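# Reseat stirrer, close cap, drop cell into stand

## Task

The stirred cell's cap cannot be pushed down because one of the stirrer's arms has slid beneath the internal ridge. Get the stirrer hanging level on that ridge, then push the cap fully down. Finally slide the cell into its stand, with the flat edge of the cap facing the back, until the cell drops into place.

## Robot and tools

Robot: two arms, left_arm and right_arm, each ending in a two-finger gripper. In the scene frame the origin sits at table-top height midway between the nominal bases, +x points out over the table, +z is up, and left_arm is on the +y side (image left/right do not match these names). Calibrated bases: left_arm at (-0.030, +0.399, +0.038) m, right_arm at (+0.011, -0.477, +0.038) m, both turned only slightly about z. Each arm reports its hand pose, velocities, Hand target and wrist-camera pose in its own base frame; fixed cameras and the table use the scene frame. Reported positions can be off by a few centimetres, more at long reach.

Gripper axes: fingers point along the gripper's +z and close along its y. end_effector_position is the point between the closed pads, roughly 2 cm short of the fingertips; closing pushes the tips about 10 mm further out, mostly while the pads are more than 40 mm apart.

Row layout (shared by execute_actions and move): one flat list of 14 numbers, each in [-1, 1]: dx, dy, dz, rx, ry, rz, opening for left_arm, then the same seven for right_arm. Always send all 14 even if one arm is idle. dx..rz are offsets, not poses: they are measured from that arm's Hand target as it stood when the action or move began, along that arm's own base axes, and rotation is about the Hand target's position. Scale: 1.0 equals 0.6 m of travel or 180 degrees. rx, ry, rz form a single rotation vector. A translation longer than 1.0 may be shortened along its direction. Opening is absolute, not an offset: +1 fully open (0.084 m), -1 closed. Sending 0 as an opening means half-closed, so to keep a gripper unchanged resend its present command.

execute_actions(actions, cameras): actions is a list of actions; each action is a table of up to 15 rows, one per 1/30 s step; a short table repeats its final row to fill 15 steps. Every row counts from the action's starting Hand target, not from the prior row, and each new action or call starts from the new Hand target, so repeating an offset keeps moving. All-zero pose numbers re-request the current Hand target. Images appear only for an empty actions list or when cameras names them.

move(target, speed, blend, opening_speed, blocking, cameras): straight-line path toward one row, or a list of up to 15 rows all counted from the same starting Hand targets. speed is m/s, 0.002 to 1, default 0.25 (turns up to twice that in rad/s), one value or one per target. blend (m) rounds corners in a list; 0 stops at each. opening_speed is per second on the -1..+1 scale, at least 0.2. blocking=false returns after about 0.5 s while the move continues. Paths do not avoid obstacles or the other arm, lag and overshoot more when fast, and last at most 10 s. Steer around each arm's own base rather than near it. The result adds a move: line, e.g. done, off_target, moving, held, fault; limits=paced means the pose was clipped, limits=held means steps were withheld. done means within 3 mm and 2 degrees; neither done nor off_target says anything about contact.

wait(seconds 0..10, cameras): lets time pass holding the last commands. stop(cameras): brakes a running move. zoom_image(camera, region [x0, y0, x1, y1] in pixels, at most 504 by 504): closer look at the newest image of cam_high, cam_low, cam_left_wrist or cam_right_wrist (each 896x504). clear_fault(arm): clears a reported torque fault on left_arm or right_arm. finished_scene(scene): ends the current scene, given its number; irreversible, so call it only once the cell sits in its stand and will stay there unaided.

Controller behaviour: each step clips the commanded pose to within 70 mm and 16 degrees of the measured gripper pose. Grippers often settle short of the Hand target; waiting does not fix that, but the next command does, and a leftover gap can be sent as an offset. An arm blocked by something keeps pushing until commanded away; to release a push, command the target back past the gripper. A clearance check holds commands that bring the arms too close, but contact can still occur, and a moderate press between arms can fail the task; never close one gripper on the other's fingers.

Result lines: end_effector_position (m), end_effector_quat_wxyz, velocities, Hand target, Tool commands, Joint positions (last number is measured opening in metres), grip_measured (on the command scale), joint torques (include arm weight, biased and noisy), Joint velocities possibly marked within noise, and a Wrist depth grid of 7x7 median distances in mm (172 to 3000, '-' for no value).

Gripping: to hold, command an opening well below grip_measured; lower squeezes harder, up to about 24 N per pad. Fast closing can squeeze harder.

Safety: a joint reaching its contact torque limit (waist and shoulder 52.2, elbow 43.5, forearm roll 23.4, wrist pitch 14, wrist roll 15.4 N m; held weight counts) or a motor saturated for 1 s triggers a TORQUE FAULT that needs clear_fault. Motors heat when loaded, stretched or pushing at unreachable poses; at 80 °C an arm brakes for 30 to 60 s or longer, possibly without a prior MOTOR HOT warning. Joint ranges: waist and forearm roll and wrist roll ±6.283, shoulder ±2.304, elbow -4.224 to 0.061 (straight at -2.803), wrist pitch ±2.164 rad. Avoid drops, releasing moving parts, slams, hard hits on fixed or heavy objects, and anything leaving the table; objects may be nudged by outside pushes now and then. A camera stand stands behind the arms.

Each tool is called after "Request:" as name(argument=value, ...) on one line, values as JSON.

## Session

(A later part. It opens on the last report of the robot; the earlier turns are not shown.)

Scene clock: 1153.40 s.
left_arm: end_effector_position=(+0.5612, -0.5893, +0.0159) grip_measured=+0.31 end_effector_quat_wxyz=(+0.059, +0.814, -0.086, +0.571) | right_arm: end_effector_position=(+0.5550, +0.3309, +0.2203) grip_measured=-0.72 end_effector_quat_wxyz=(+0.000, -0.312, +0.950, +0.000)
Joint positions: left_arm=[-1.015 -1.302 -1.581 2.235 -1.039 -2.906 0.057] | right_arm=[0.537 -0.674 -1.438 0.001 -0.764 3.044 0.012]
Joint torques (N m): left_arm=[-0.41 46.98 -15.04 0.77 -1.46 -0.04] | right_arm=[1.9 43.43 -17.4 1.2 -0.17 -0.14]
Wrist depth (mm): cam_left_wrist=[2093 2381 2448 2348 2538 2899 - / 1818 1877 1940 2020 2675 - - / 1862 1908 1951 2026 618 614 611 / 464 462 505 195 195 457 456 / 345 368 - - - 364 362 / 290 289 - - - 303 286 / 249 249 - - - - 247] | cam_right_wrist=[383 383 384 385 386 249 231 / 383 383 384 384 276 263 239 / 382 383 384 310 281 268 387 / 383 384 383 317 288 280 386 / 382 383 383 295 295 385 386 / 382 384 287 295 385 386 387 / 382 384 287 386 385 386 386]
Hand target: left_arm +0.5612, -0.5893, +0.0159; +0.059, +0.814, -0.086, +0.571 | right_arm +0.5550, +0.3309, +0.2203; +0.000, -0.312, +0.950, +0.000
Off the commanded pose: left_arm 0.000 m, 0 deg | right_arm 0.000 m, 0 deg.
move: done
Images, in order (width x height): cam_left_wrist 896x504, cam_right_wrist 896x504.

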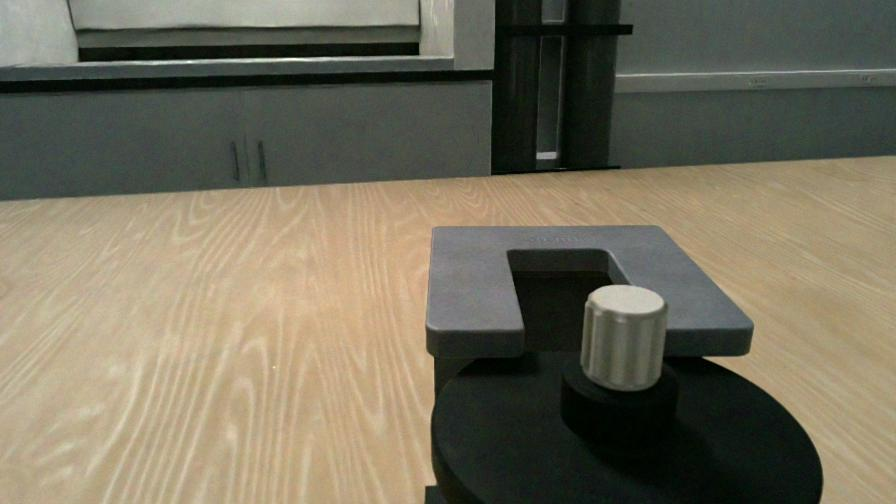

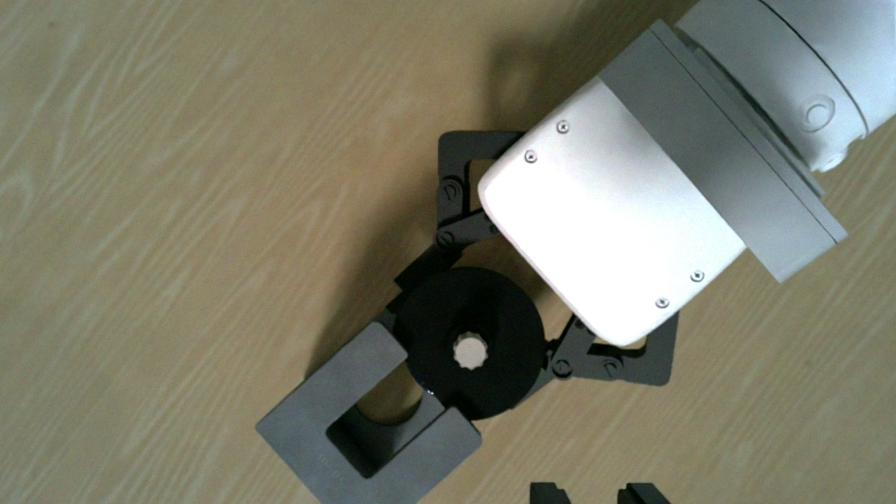

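Request:
move(target=[0.0195,-0.0047,0,0,0,0,-0.1,0,0,0,0,0,0,-0.7], speed=0.03, cameras=["cam_left_wrist","cam_right_wrist"])

Request:
zoom_image(camera="cam_left_wrist", region=[400, 200, 840, 504])

Request:
zoom_image(camera="cam_right_wrist", region=[240, 200, 620, 460])

Scene clock: 1166.27 s.
left_arm: end_effector_position=(+0.5729, -0.5921, +0.0159) grip_measured=+0.31 end_effector_quat_wxyz=(+0.059, +0.814, -0.086, +0.571) | right_arm: end_effector_position=(+0.5550, +0.3309, +0.2203) grip_measured=-0.72 end_effector_quat_wxyz=(+0.000, -0.312, +0.950, +0.000)
Joint positions: left_arm=[-1.002 -1.316 -1.615 2.24 -1.024 -2.891 0.057] | right_arm=[0.537 -0.674 -1.438 0.001 -0.764 3.044 0.012]
Joint torques (N m): left_arm=[0.99 48.42 -14.95 0.6 -1.41 -0.03] | right_arm=[0.6 42.64 -16.74 0.08 -0.13 -0.29]
Wrist depth (mm): cam_left_wrist=[2099 2356 2414 2340 2528 2839 - / 1809 1862 1935 2008 2624 - - / 1842 1914 1940 2008 617 615 610 / 464 462 505 502 501 456 457 / 345 368 - - - 363 363 / 290 289 - - - - 286 / 249 249 - - - - 247] | cam_right_wrist=[382 383 384 385 386 246 227 / 383 383 384 385 275 253 235 / 383 383 383 303 277 265 387 / 383 382 384 311 284 276 386 / 383 383 384 295 290 385 386 / 383 383 287 295 385 386 387 / 383 384 287 385 386 386 387]
Hand target: left_arm +0.5729, -0.5921, +0.0159; +0.059, +0.814, -0.086, +0.571 | right_arm +0.5550, +0.3309, +0.2203; +0.000, -0.312, +0.950, +0.000
Off the commanded pose: left_arm 0.000 m, 0 deg | right_arm 0.000 m, 0 deg.
move: done
Images, in order (width x height): cam_left_wrist 896x504, cam_right_wrist 896x504.

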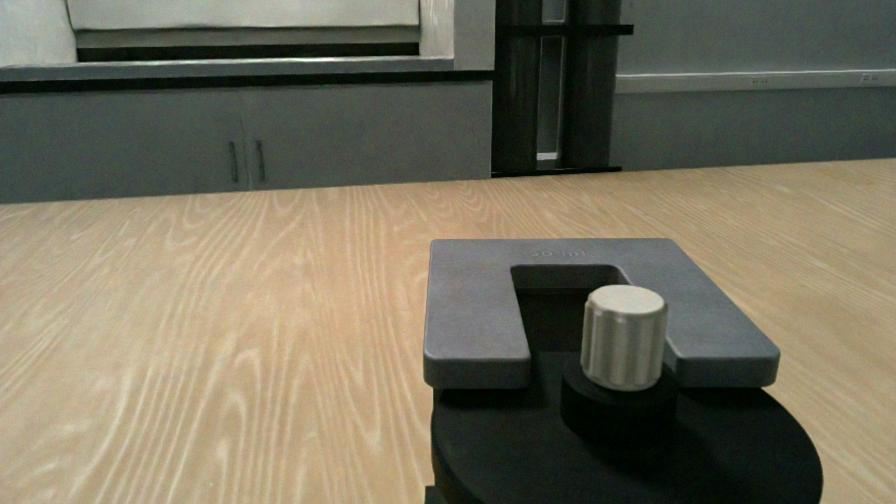

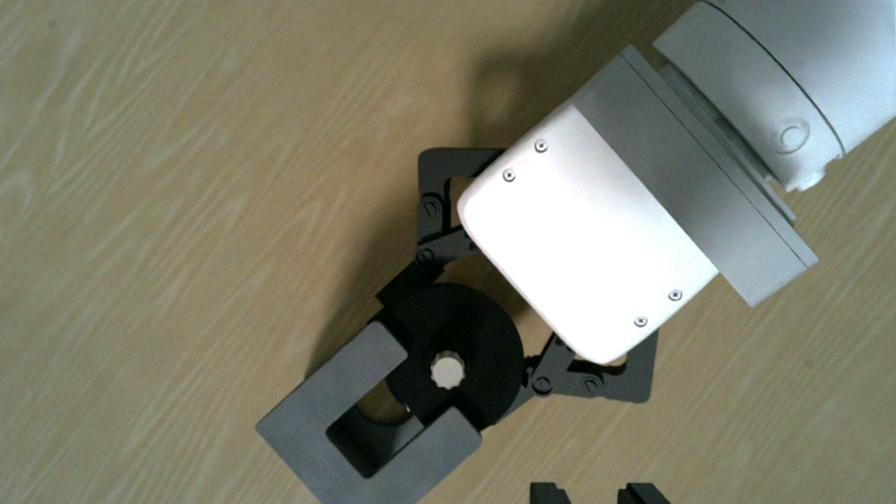

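Scaled by 1.145 from the camera's 896x504 image, which has a finer 1280x720 frame.

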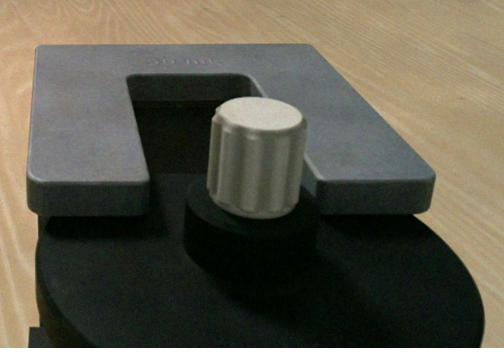

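Scaled by 1.326 from the camera's 896x504 image, which has a finer 1280x720 frame.

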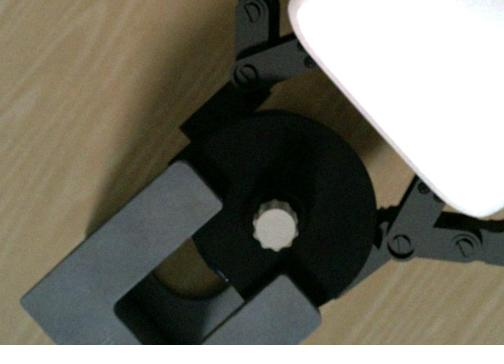

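Request:
move(target=[0.0327,-0.0067,0,0,0,0,-0.1,0,0,0,0,0,0,-0.7], speed=0.03, cameras=["cam_left_wrist","cam_right_wrist"])

Request:
zoom_image(camera="cam_left_wrist", region=[400, 200, 840, 504])

Request:
zoom_image(camera="cam_right_wrist", region=[240, 240, 620, 500])

Scene clock: 1177.50 s.
left_arm: end_effector_position=(+0.5925, -0.5961, +0.0159) grip_measured=+0.31 end_effector_quat_wxyz=(+0.059, +0.814, -0.086, +0.571) | right_arm: end_effector_position=(+0.5550, +0.3309, +0.2203) grip_measured=-0.72 end_effector_quat_wxyz=(+0.000, -0.312, +0.950, +0.000)
Joint positions: left_arm=[-0.98 -1.34 -1.672 2.247 -0.998 -2.865 0.057] | right_arm=[0.537 -0.674 -1.438 0.001 -0.764 3.044 0.012]
Joint torques (N m): left_arm=[0.05 48.33 -16.24 0.36 -1.38 0.05] | right_arm=[-0.81 43 -17.16 0.1 -0.28 -0.14]
Wrist depth (mm): cam_left_wrist=[2125 2340 2422 2309 2538 2874 - / 1776 1842 1919 1979 2614 - - / 1818 1908 1940 1996 2614 613 611 / 464 462 461 502 499 457 457 / 345 368 - - - 364 364 / 289 289 - - - - 286 / 249 238 - - - - 247] | cam_right_wrist=[382 383 384 384 385 240 221 / 383 383 384 384 271 238 229 / 382 383 384 301 270 248 386 / 382 384 384 292 276 269 387 / 382 383 384 296 284 386 387 / 382 383 287 295 308 386 386 / 383 383 287 385 385 386 387]
Hand target: left_arm +0.5925, -0.5961, +0.0159; +0.059, +0.814, -0.086, +0.571 | right_arm +0.5550, +0.3309, +0.2203; +0.000, -0.312, +0.950, +0.000
Off the commanded pose: left_arm 0.000 m, 0 deg | right_arm 0.000 m, 0 deg.
move: done
Images, in order (width x height): cam_left_wrist 896x504, cam_right_wrist 896x504.

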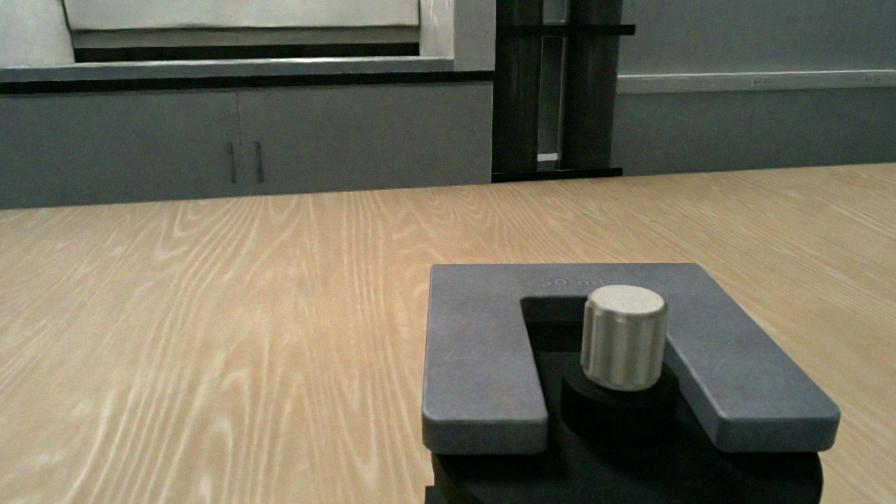

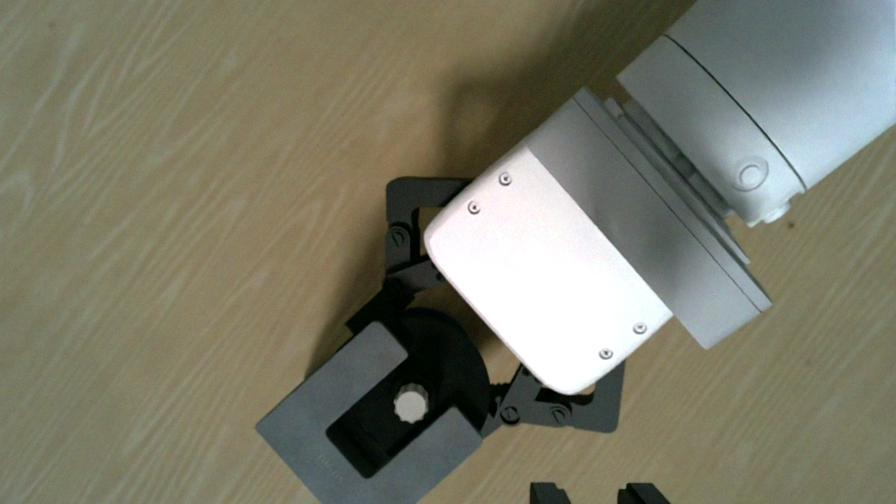

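Scaled by 1.145 from the camera's 896x504 image, which has a finer 1280x720 frame.

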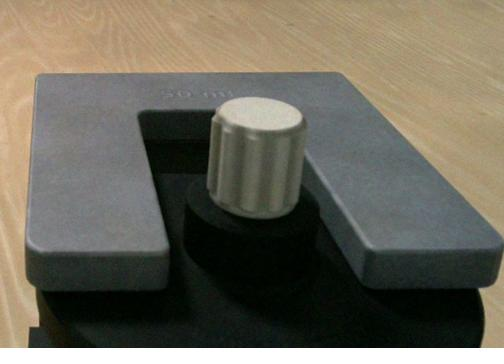

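Scaled by 1.326 from the camera's 896x504 image, which has a finer 1280x720 frame.

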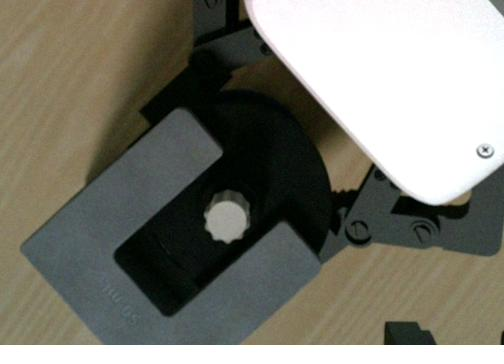

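Request:
move(target=[0.0296,-0.0064,0,0,0,0,-0.1,0,0,0,0,0,0,-0.7], speed=0.03, cameras=["cam_left_wrist","cam_right_wrist"])

Request:
zoom_image(camera="cam_left_wrist", region=[400, 200, 840, 504])

Request:
zoom_image(camera="cam_right_wrist", region=[240, 240, 620, 500])

Scene clock: 1186.43 s.
left_arm: end_effector_position=(+0.6102, -0.6000, +0.0159) grip_measured=+0.31 end_effector_quat_wxyz=(+0.059, +0.814, -0.086, +0.571) | right_arm: end_effector_position=(+0.5550, +0.3309, +0.2203) grip_measured=-0.72 end_effector_quat_wxyz=(+0.000, -0.312, +0.950, +0.000)
Joint positions: left_arm=[-0.962 -1.364 -1.728 2.25 -0.973 -2.84 0.057] | right_arm=[0.537 -0.674 -1.438 0.001 -0.764 3.044 0.012]
Joint torques (N m): left_arm=[-0.09 49.21 -16.59 0.1 -1.37 -0.06] | right_arm=[2.43 42.45 -17.61 0.36 -0.13 -0.14]
Wrist depth (mm): cam_left_wrist=[2119 2309 2405 2302 2519 2828 - / 1763 1828 1893 1946 2634 - - / 1838 1867 1940 2002 2566 614 610 / 463 463 460 460 458 457 455 / 346 367 - - - 364 363 / 289 289 - - - - 286 / 249 249 - - - - 247] | cam_right_wrist=[383 383 384 386 385 230 215 / 382 383 384 384 271 232 223 / 383 384 383 300 265 236 386 / 383 382 383 284 269 264 387 / 382 383 383 291 277 386 387 / 383 383 287 295 304 386 387 / 383 384 287 314 385 386 387]
Hand target: left_arm +0.6103, -0.6000, +0.0159; +0.059, +0.814, -0.086, +0.571 | right_arm +0.5550, +0.3309, +0.2203; +0.000, -0.312, +0.950, +0.000
Off the commanded pose: left_arm 0.000 m, 0 deg | right_arm 0.000 m, 0 deg.
move: done
Images, in order (width x height): cam_left_wrist 896x504, cam_right_wrist 896x504.

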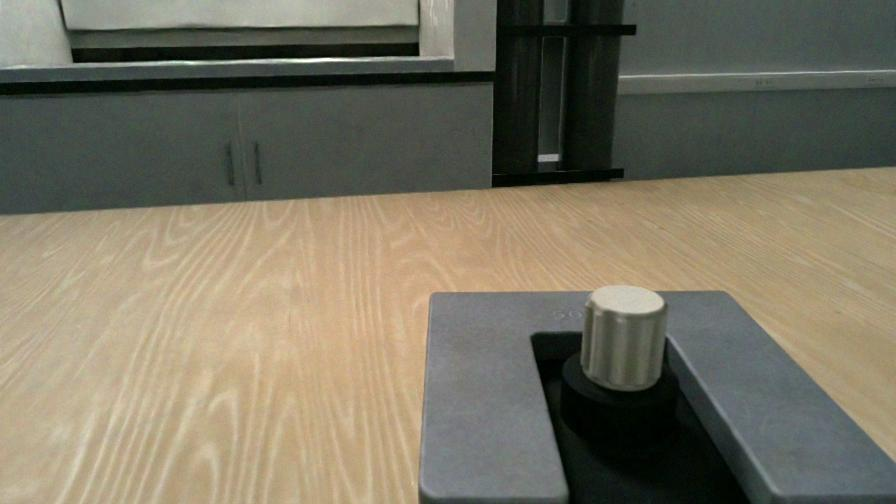

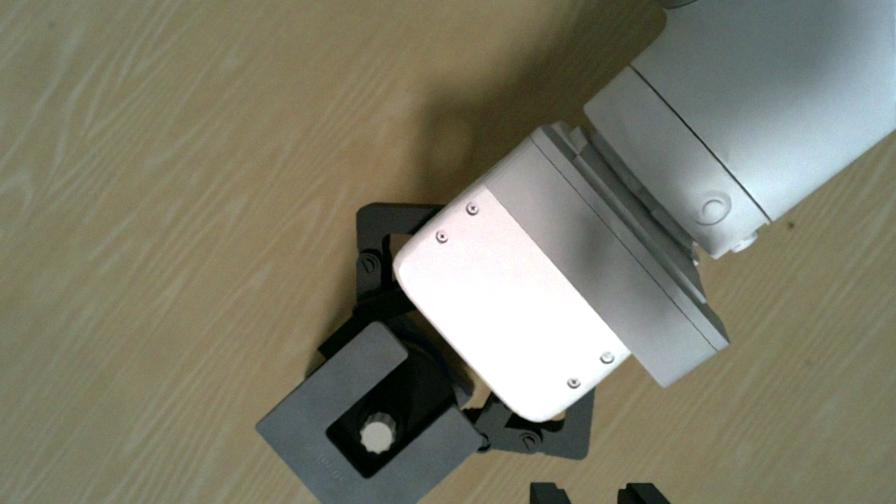

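Scaled by 1.145 from the camera's 896x504 image, which has a finer 1280x720 frame.

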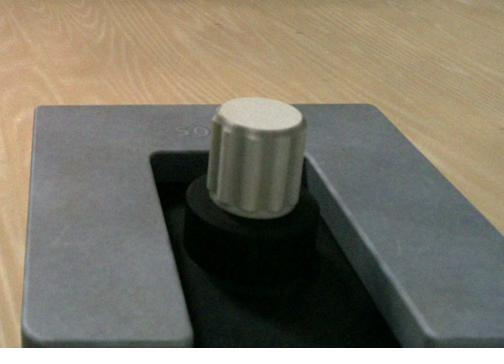

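Scaled by 1.326 from the camera's 896x504 image, which has a finer 1280x720 frame.

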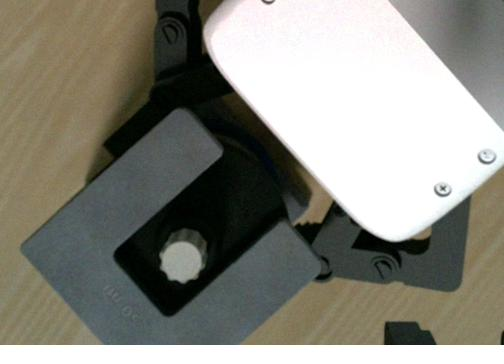

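Request:
move(target=[[0.0108,-0.0022,0,0,0,0,-0.1,0,0,0,0,0,0,-0.7],[0.0108,-0.0022,-0.0045,0,0,0,-0.1,0,0,0,0,0,0,-0.7]], speed=0.02, cameras=["cam_left_wrist","cam_right_wrist"])

Request:
zoom_image(camera="cam_left_wrist", region=[400, 200, 840, 504])

Request:
zoom_image(camera="cam_right_wrist", region=[240, 240, 620, 500])

Scene clock: 1196.57 s.
left_arm: end_effector_position=(+0.6167, -0.6013, +0.0132) grip_measured=+0.31 end_effector_quat_wxyz=(+0.059, +0.814, -0.086, +0.571) | right_arm: end_effector_position=(+0.5550, +0.3309, +0.2203) grip_measured=-0.72 end_effector_quat_wxyz=(+0.000, -0.312, +0.950, +0.000)
Joint positions: left_arm=[-0.955 -1.379 -1.754 2.252 -0.964 -2.832 0.057] | right_arm=[0.537 -0.674 -1.438 0.001 -0.764 3.044 0.012]
Joint torques (N m): left_arm=[0.6 50.43 -16.1 0.64 -1.63 -0.17] | right_arm=[0.68 43.12 -17.48 0.17 -0.12 -0.12]
Wrist depth (mm): cam_left_wrist=[2125 2309 2405 2309 2483 2851 - / 1772 1818 1877 1962 2604 2923 - / 1795 1877 1951 1974 2575 603 599 / 456 454 453 450 450 449 448 / 339 361 - - - - 357 / 285 284 - - - - 281 / 245 - - - - - 242] | cam_right_wrist=[382 383 384 384 386 229 214 / 383 382 384 384 272 232 223 / 382 383 384 384 264 236 386 / 383 383 384 284 269 261 386 / 383 383 383 291 277 386 387 / 383 383 287 297 308 386 386 / 383 383 286 293 385 386 386]
Hand target: left_arm +0.6167, -0.6013, +0.0132; +0.059, +0.814, -0.086, +0.571 | right_arm +0.5550, +0.3309, +0.2203; +0.000, -0.312, +0.950, +0.000
Off the commanded pose: left_arm 0.000 m, 0 deg | right_arm 0.000 m, 0 deg.
move: done
Images, in order (width x height): cam_left_wrist 896x504, cam_right_wrist 896x504.

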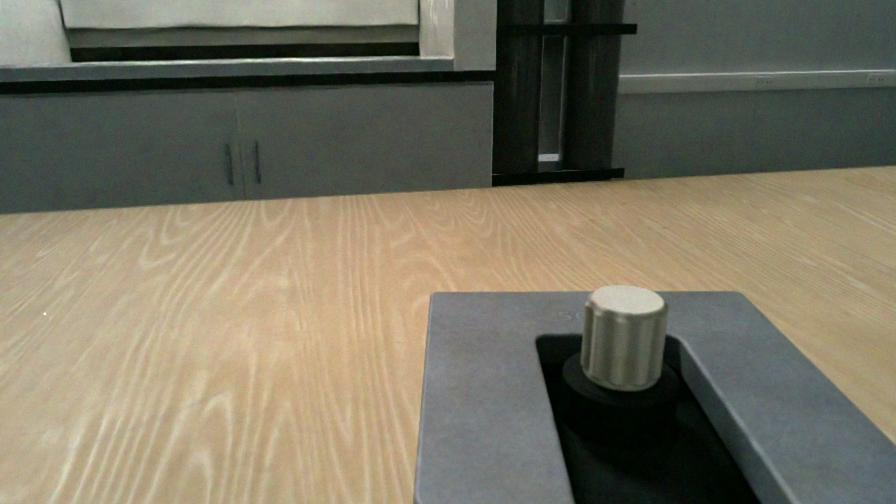

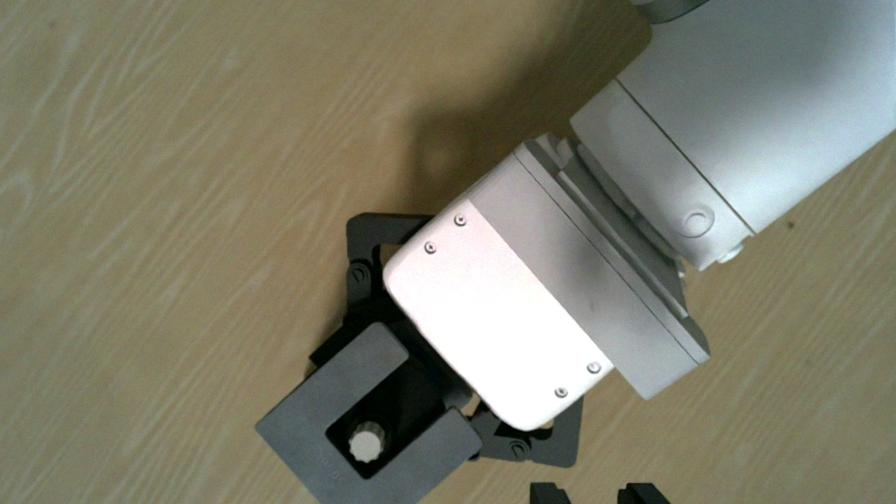

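Scaled by 1.145 from the camera's 896x504 image, which has a finer 1280x720 frame.

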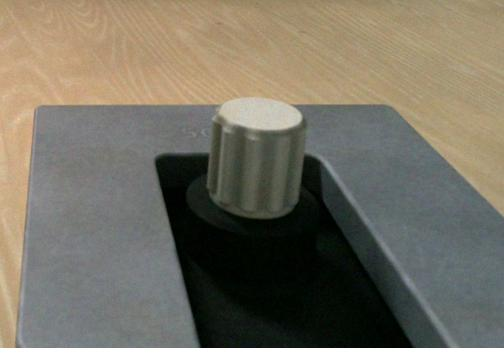

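Scaled by 1.326 from the camera's 896x504 image, which has a finer 1280x720 frame.

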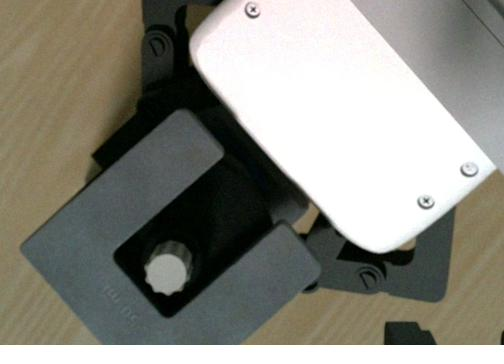

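Request:
move(target=[0,0,-0.0035,0,0,0,-0.1,0,0,0,0,0,0,-0.7], speed=0.02)

Request:
move(target=[0,0,-0.001,0,0,0,-0.1,0,0,0,0,0,0,-0.7], speed=0.02)

Scene clock: 1201.50 s.
left_arm: end_effector_position=(+0.6169, -0.6014, +0.0115) grip_measured=+0.31 end_effector_quat_wxyz=(+0.059, +0.814, -0.086, +0.571) | right_arm: end_effector_position=(+0.5550, +0.3309, +0.2203) grip_measured=-0.72 end_effector_quat_wxyz=(+0.000, -0.312, +0.950, +0.000)
Joint positions: left_arm=[-0.955 -1.384 -1.758 2.253 -0.965 -2.833 0.057] | right_arm=[0.537 -0.674 -1.438 0.001 -0.764 3.044 0.012]
Joint torques (N m): left_arm=[0.39 25.11 -6.44 -0.65 3.65 -0.17] | right_arm=[-0.09 42.62 -17.07 0.18 -0.22 -0.12]
Wrist depth (mm): cam_left_wrist=[2125 2302 2389 2294 2519 2816 - / 1767 1823 1893 1968 2595 2923 - / 1818 1867 1946 2008 2547 607 604 / 456 455 454 453 451 451 449 / 339 362 - - - - 357 / 284 284 - - - - 281 / 244 - - - - - 242] | cam_right_wrist=[382 383 384 384 385 229 215 / 383 383 384 385 272 233 224 / 382 383 384 384 265 238 386 / 383 383 384 285 271 264 386 / 382 383 383 291 278 386 387 / 383 383 287 297 309 387 386 / 383 383 286 292 385 385 387]
Hand target: left_arm +0.6167, -0.6013, +0.0111; +0.059, +0.814, -0.086, +0.571 | right_arm +0.5550, +0.3309, +0.2203; +0.000, -0.312, +0.950, +0.000
Off the commanded pose: left_arm 0.000 m, 0 deg | right_arm 0.000 m, 0 deg.
move: done

Scene clock: 1202.20 s.
left_arm: end_effector_position=(+0.6169, -0.6014, +0.0110) grip_measured=+0.31 end_effector_quat_wxyz=(+0.059, +0.814, -0.086, +0.571) | right_arm: end_effector_position=(+0.5550, +0.3309, +0.2203) grip_measured=-0.72 end_effector_quat_wxyz=(+0.000, -0.312, +0.950, +0.000)
Joint positions: left_arm=[-0.955 -1.385 -1.759 2.253 -0.965 -2.833 0.057] | right_arm=[0.537 -0.674 -1.438 0.001 -0.764 3.044 0.012]
Joint torques (N m): left_arm=[-0.13 16.97 -3.07 -0.92 5.93 -0.19] | right_arm=[-0.42 43.14 -17.35 -0.08 -0.21 -0.14]
Wrist depth (mm): cam_left_wrist=[2132 2294 2405 2317 2528 2816 - / 1772 1823 1893 1957 2604 2935 - / 1813 1857 1946 1991 2575 607 607 / 456 455 455 453 452 450 450 / 339 361 - - - - 357 / 284 284 - - - - 281 / 244 - - - - - 242] | cam_right_wrist=[382 382 383 385 386 229 216 / 383 383 384 385 271 233 224 / 383 383 384 384 264 237 387 / 383 383 384 284 271 267 387 / 382 383 383 291 278 386 386 / 383 383 287 298 309 386 387 / 383 383 287 313 386 386 386]
Hand target: left_arm +0.6167, -0.6013, +0.0105; +0.059, +0.814, -0.086, +0.571 | right_arm +0.5550, +0.3309, +0.2203; +0.000, -0.312, +0.950, +0.000
Off the commanded pose: left_arm 0.001 m, 0 deg | right_arm 0.000 m, 0 deg.
move: done

Request:
move(target=[0,0,0.0015,0,0,0,0.1,0,0,0,0,0,0,-0.7], speed=0.02)

Request:
move(target=[[0,0,0,0,0,0,0.75,0,0,0,0,0,0,-0.7],[-0.15,0.0308,0,0,0,0,0.75,0,0,0,0,0,0,-0.7],[-0.22,0.045,0.1,0,0,0,0.75,0,0,0,0,0,0,-0.7]], speed=[0.05,0.05,0.1], opening_speed=0.5, cameras=["cam_left_wrist","cam_right_wrist","cam_low","cam_high"])

Request:
zoom_image(camera="cam_left_wrist", region=[400, 250, 800, 504])

Request:
zoom_image(camera="cam_right_wrist", region=[200, 240, 580, 500])

Request:
zoom_image(camera="cam_low", region=[380, 200, 480, 300])

Scene clock: 1211.40 s.
left_arm: end_effector_position=(+0.6167, -0.6013, +0.0113) grip_measured=+0.31 end_effector_quat_wxyz=(+0.059, +0.814, -0.086, +0.571) | right_arm: end_effector_position=(+0.5550, +0.3309, +0.2203) grip_measured=-0.72 end_effector_quat_wxyz=(+0.000, -0.312, +0.950, +0.000)
Joint positions: left_arm=[-0.955 -1.383 -1.757 2.253 -0.964 -2.833 0.057] | right_arm=[0.537 -0.674 -1.438 0.001 -0.764 3.044 0.012]
Joint torques (N m): left_arm=[-4.12 25.62 -0.83 -2.73 3.88 -0.11] | right_arm=[1.47 40.87 -17.31 -0.2 -0.17 -0.25]
Wrist depth (mm): cam_left_wrist=[2132 2317 2381 2294 2547 2828 - / 1749 1828 1882 1930 2624 2911 - / 1799 1872 1935 1985 2556 604 603 / 455 454 454 452 450 450 449 / 339 360 - - - - 357 / 284 284 - - - - 281 / 244 - - - - - 242] | cam_right_wrist=[383 383 384 384 385 229 215 / 383 384 384 385 272 233 224 / 382 383 384 384 264 237 387 / 383 383 384 284 270 262 387 / 383 383 383 291 278 386 387 / 381 384 287 297 309 386 387 / 382 384 286 313 386 386 387]
Hand target: left_arm +0.6167, -0.6013, +0.0114; +0.059, +0.814, -0.086, +0.571 | right_arm +0.5550, +0.3309, +0.2203; +0.000, -0.312, +0.950, +0.000
Off the commanded pose: left_arm 0.000 m, 0 deg | right_arm 0.000 m, 0 deg.
move: done

Scene clock: 1216.10 s.
left_arm: end_effector_position=(+0.4848, -0.5743, +0.0713) grip_measured=+0.75 end_effector_quat_wxyz=(+0.059, +0.814, -0.086, +0.571) | right_arm: end_effector_position=(+0.5550, +0.3309, +0.2203) grip_measured=-0.72 end_effector_quat_wxyz=(+0.000, -0.312, +0.950, +0.000)
Joint positions: left_arm=[-1.112 -1.107 -1.325 2.16 -1.094 -2.947 0.075] | right_arm=[0.537 -0.674 -1.438 0.001 -0.764 3.044 0.012]
Joint torques (N m): left_arm=[-2.63 45.87 -12.9 -0.31 -1.35 -0.02] | right_arm=[0.82 43.14 -17.56 -0.21 -0.16 -0.06]
Wrist depth (mm): cam_left_wrist=[2242 2465 2538 2492 2614 - - / 1857 1930 2020 2080 2717 - - / 1940 2020 2080 2145 2828 - - / 624 623 622 619 620 614 614 / 498 496 494 256 274 490 490 / 390 390 389 242 250 387 386 / 321 335 335 306 317 333 333] | cam_right_wrist=[382 384 384 385 255 236 223 / 383 384 384 385 269 238 228 / 382 383 384 384 385 386 239 / 383 382 384 384 386 263 255 / 383 383 384 384 386 385 387 / 382 383 287 377 385 386 387 / 382 383 287 384 385 386 387]
Hand target: left_arm +0.4847, -0.5743, +0.0714; +0.059, +0.814, -0.086, +0.571 | right_arm +0.5550, +0.3309, +0.2203; +0.000, -0.312, +0.950, +0.000
Off the commanded pose: left_arm 0.000 m, 0 deg | right_arm 0.000 m, 0 deg.
move: done

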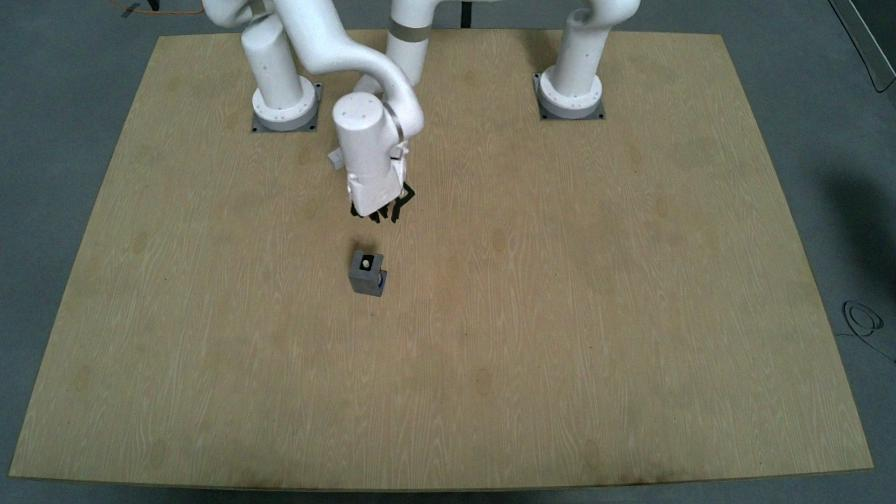

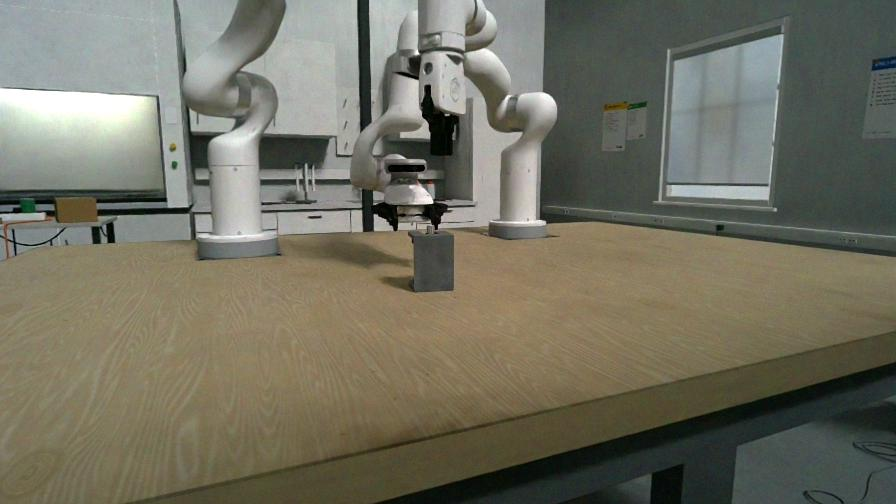

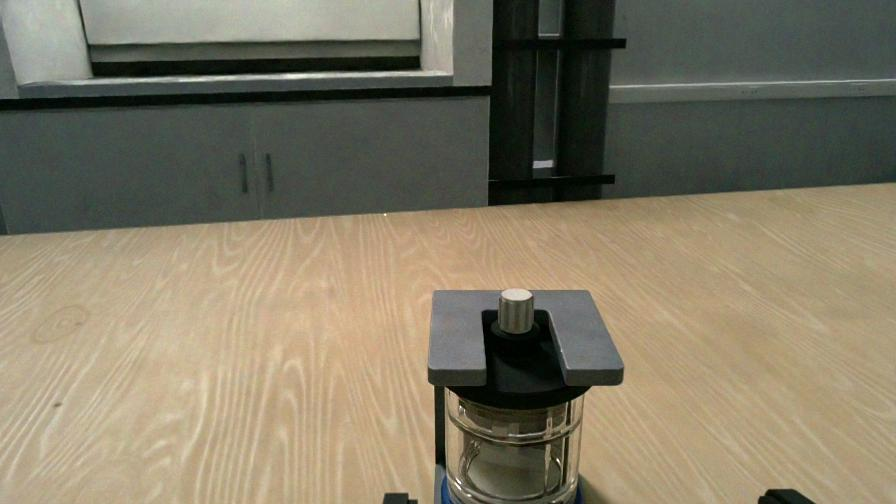

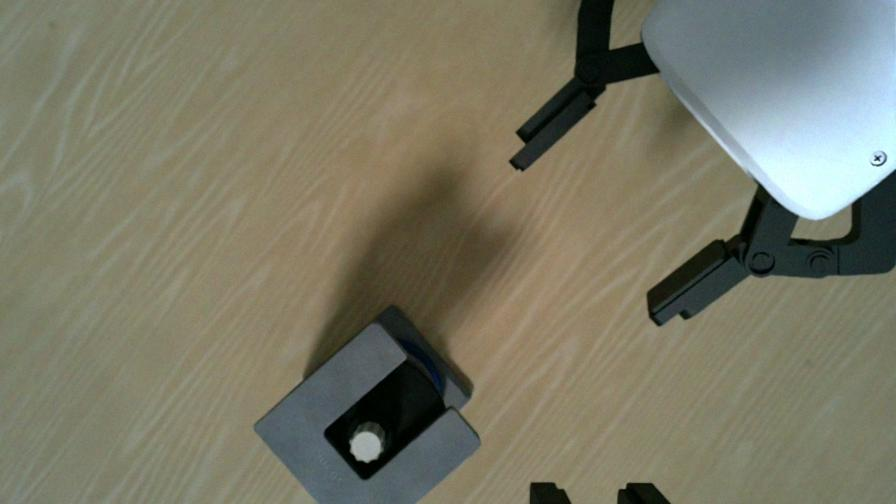

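Scaled by 1.260 from the camera's 896x504 image, which has a finer 1280x720 frame.

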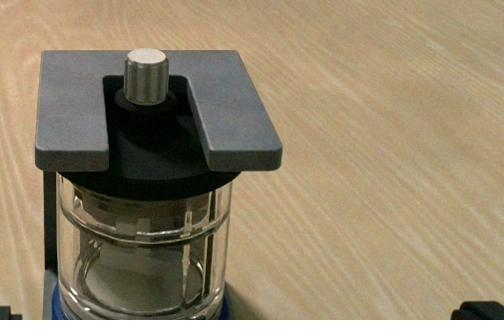

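Scaled by 1.326 from the camera's 896x504 image, which has a finer 1280x720 frame.

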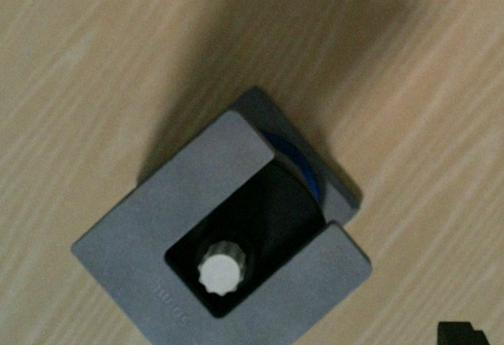

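Scaled by 5.040 from the camera's 896x504 image, which has a finer 1280x720 frame.

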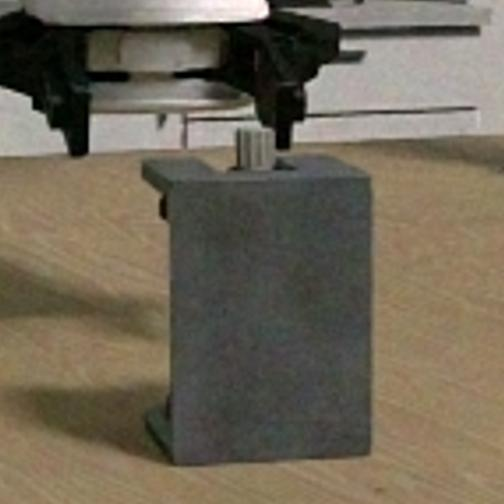

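Request:
finished_scene(scene=2)

The scene is finished: the task was done.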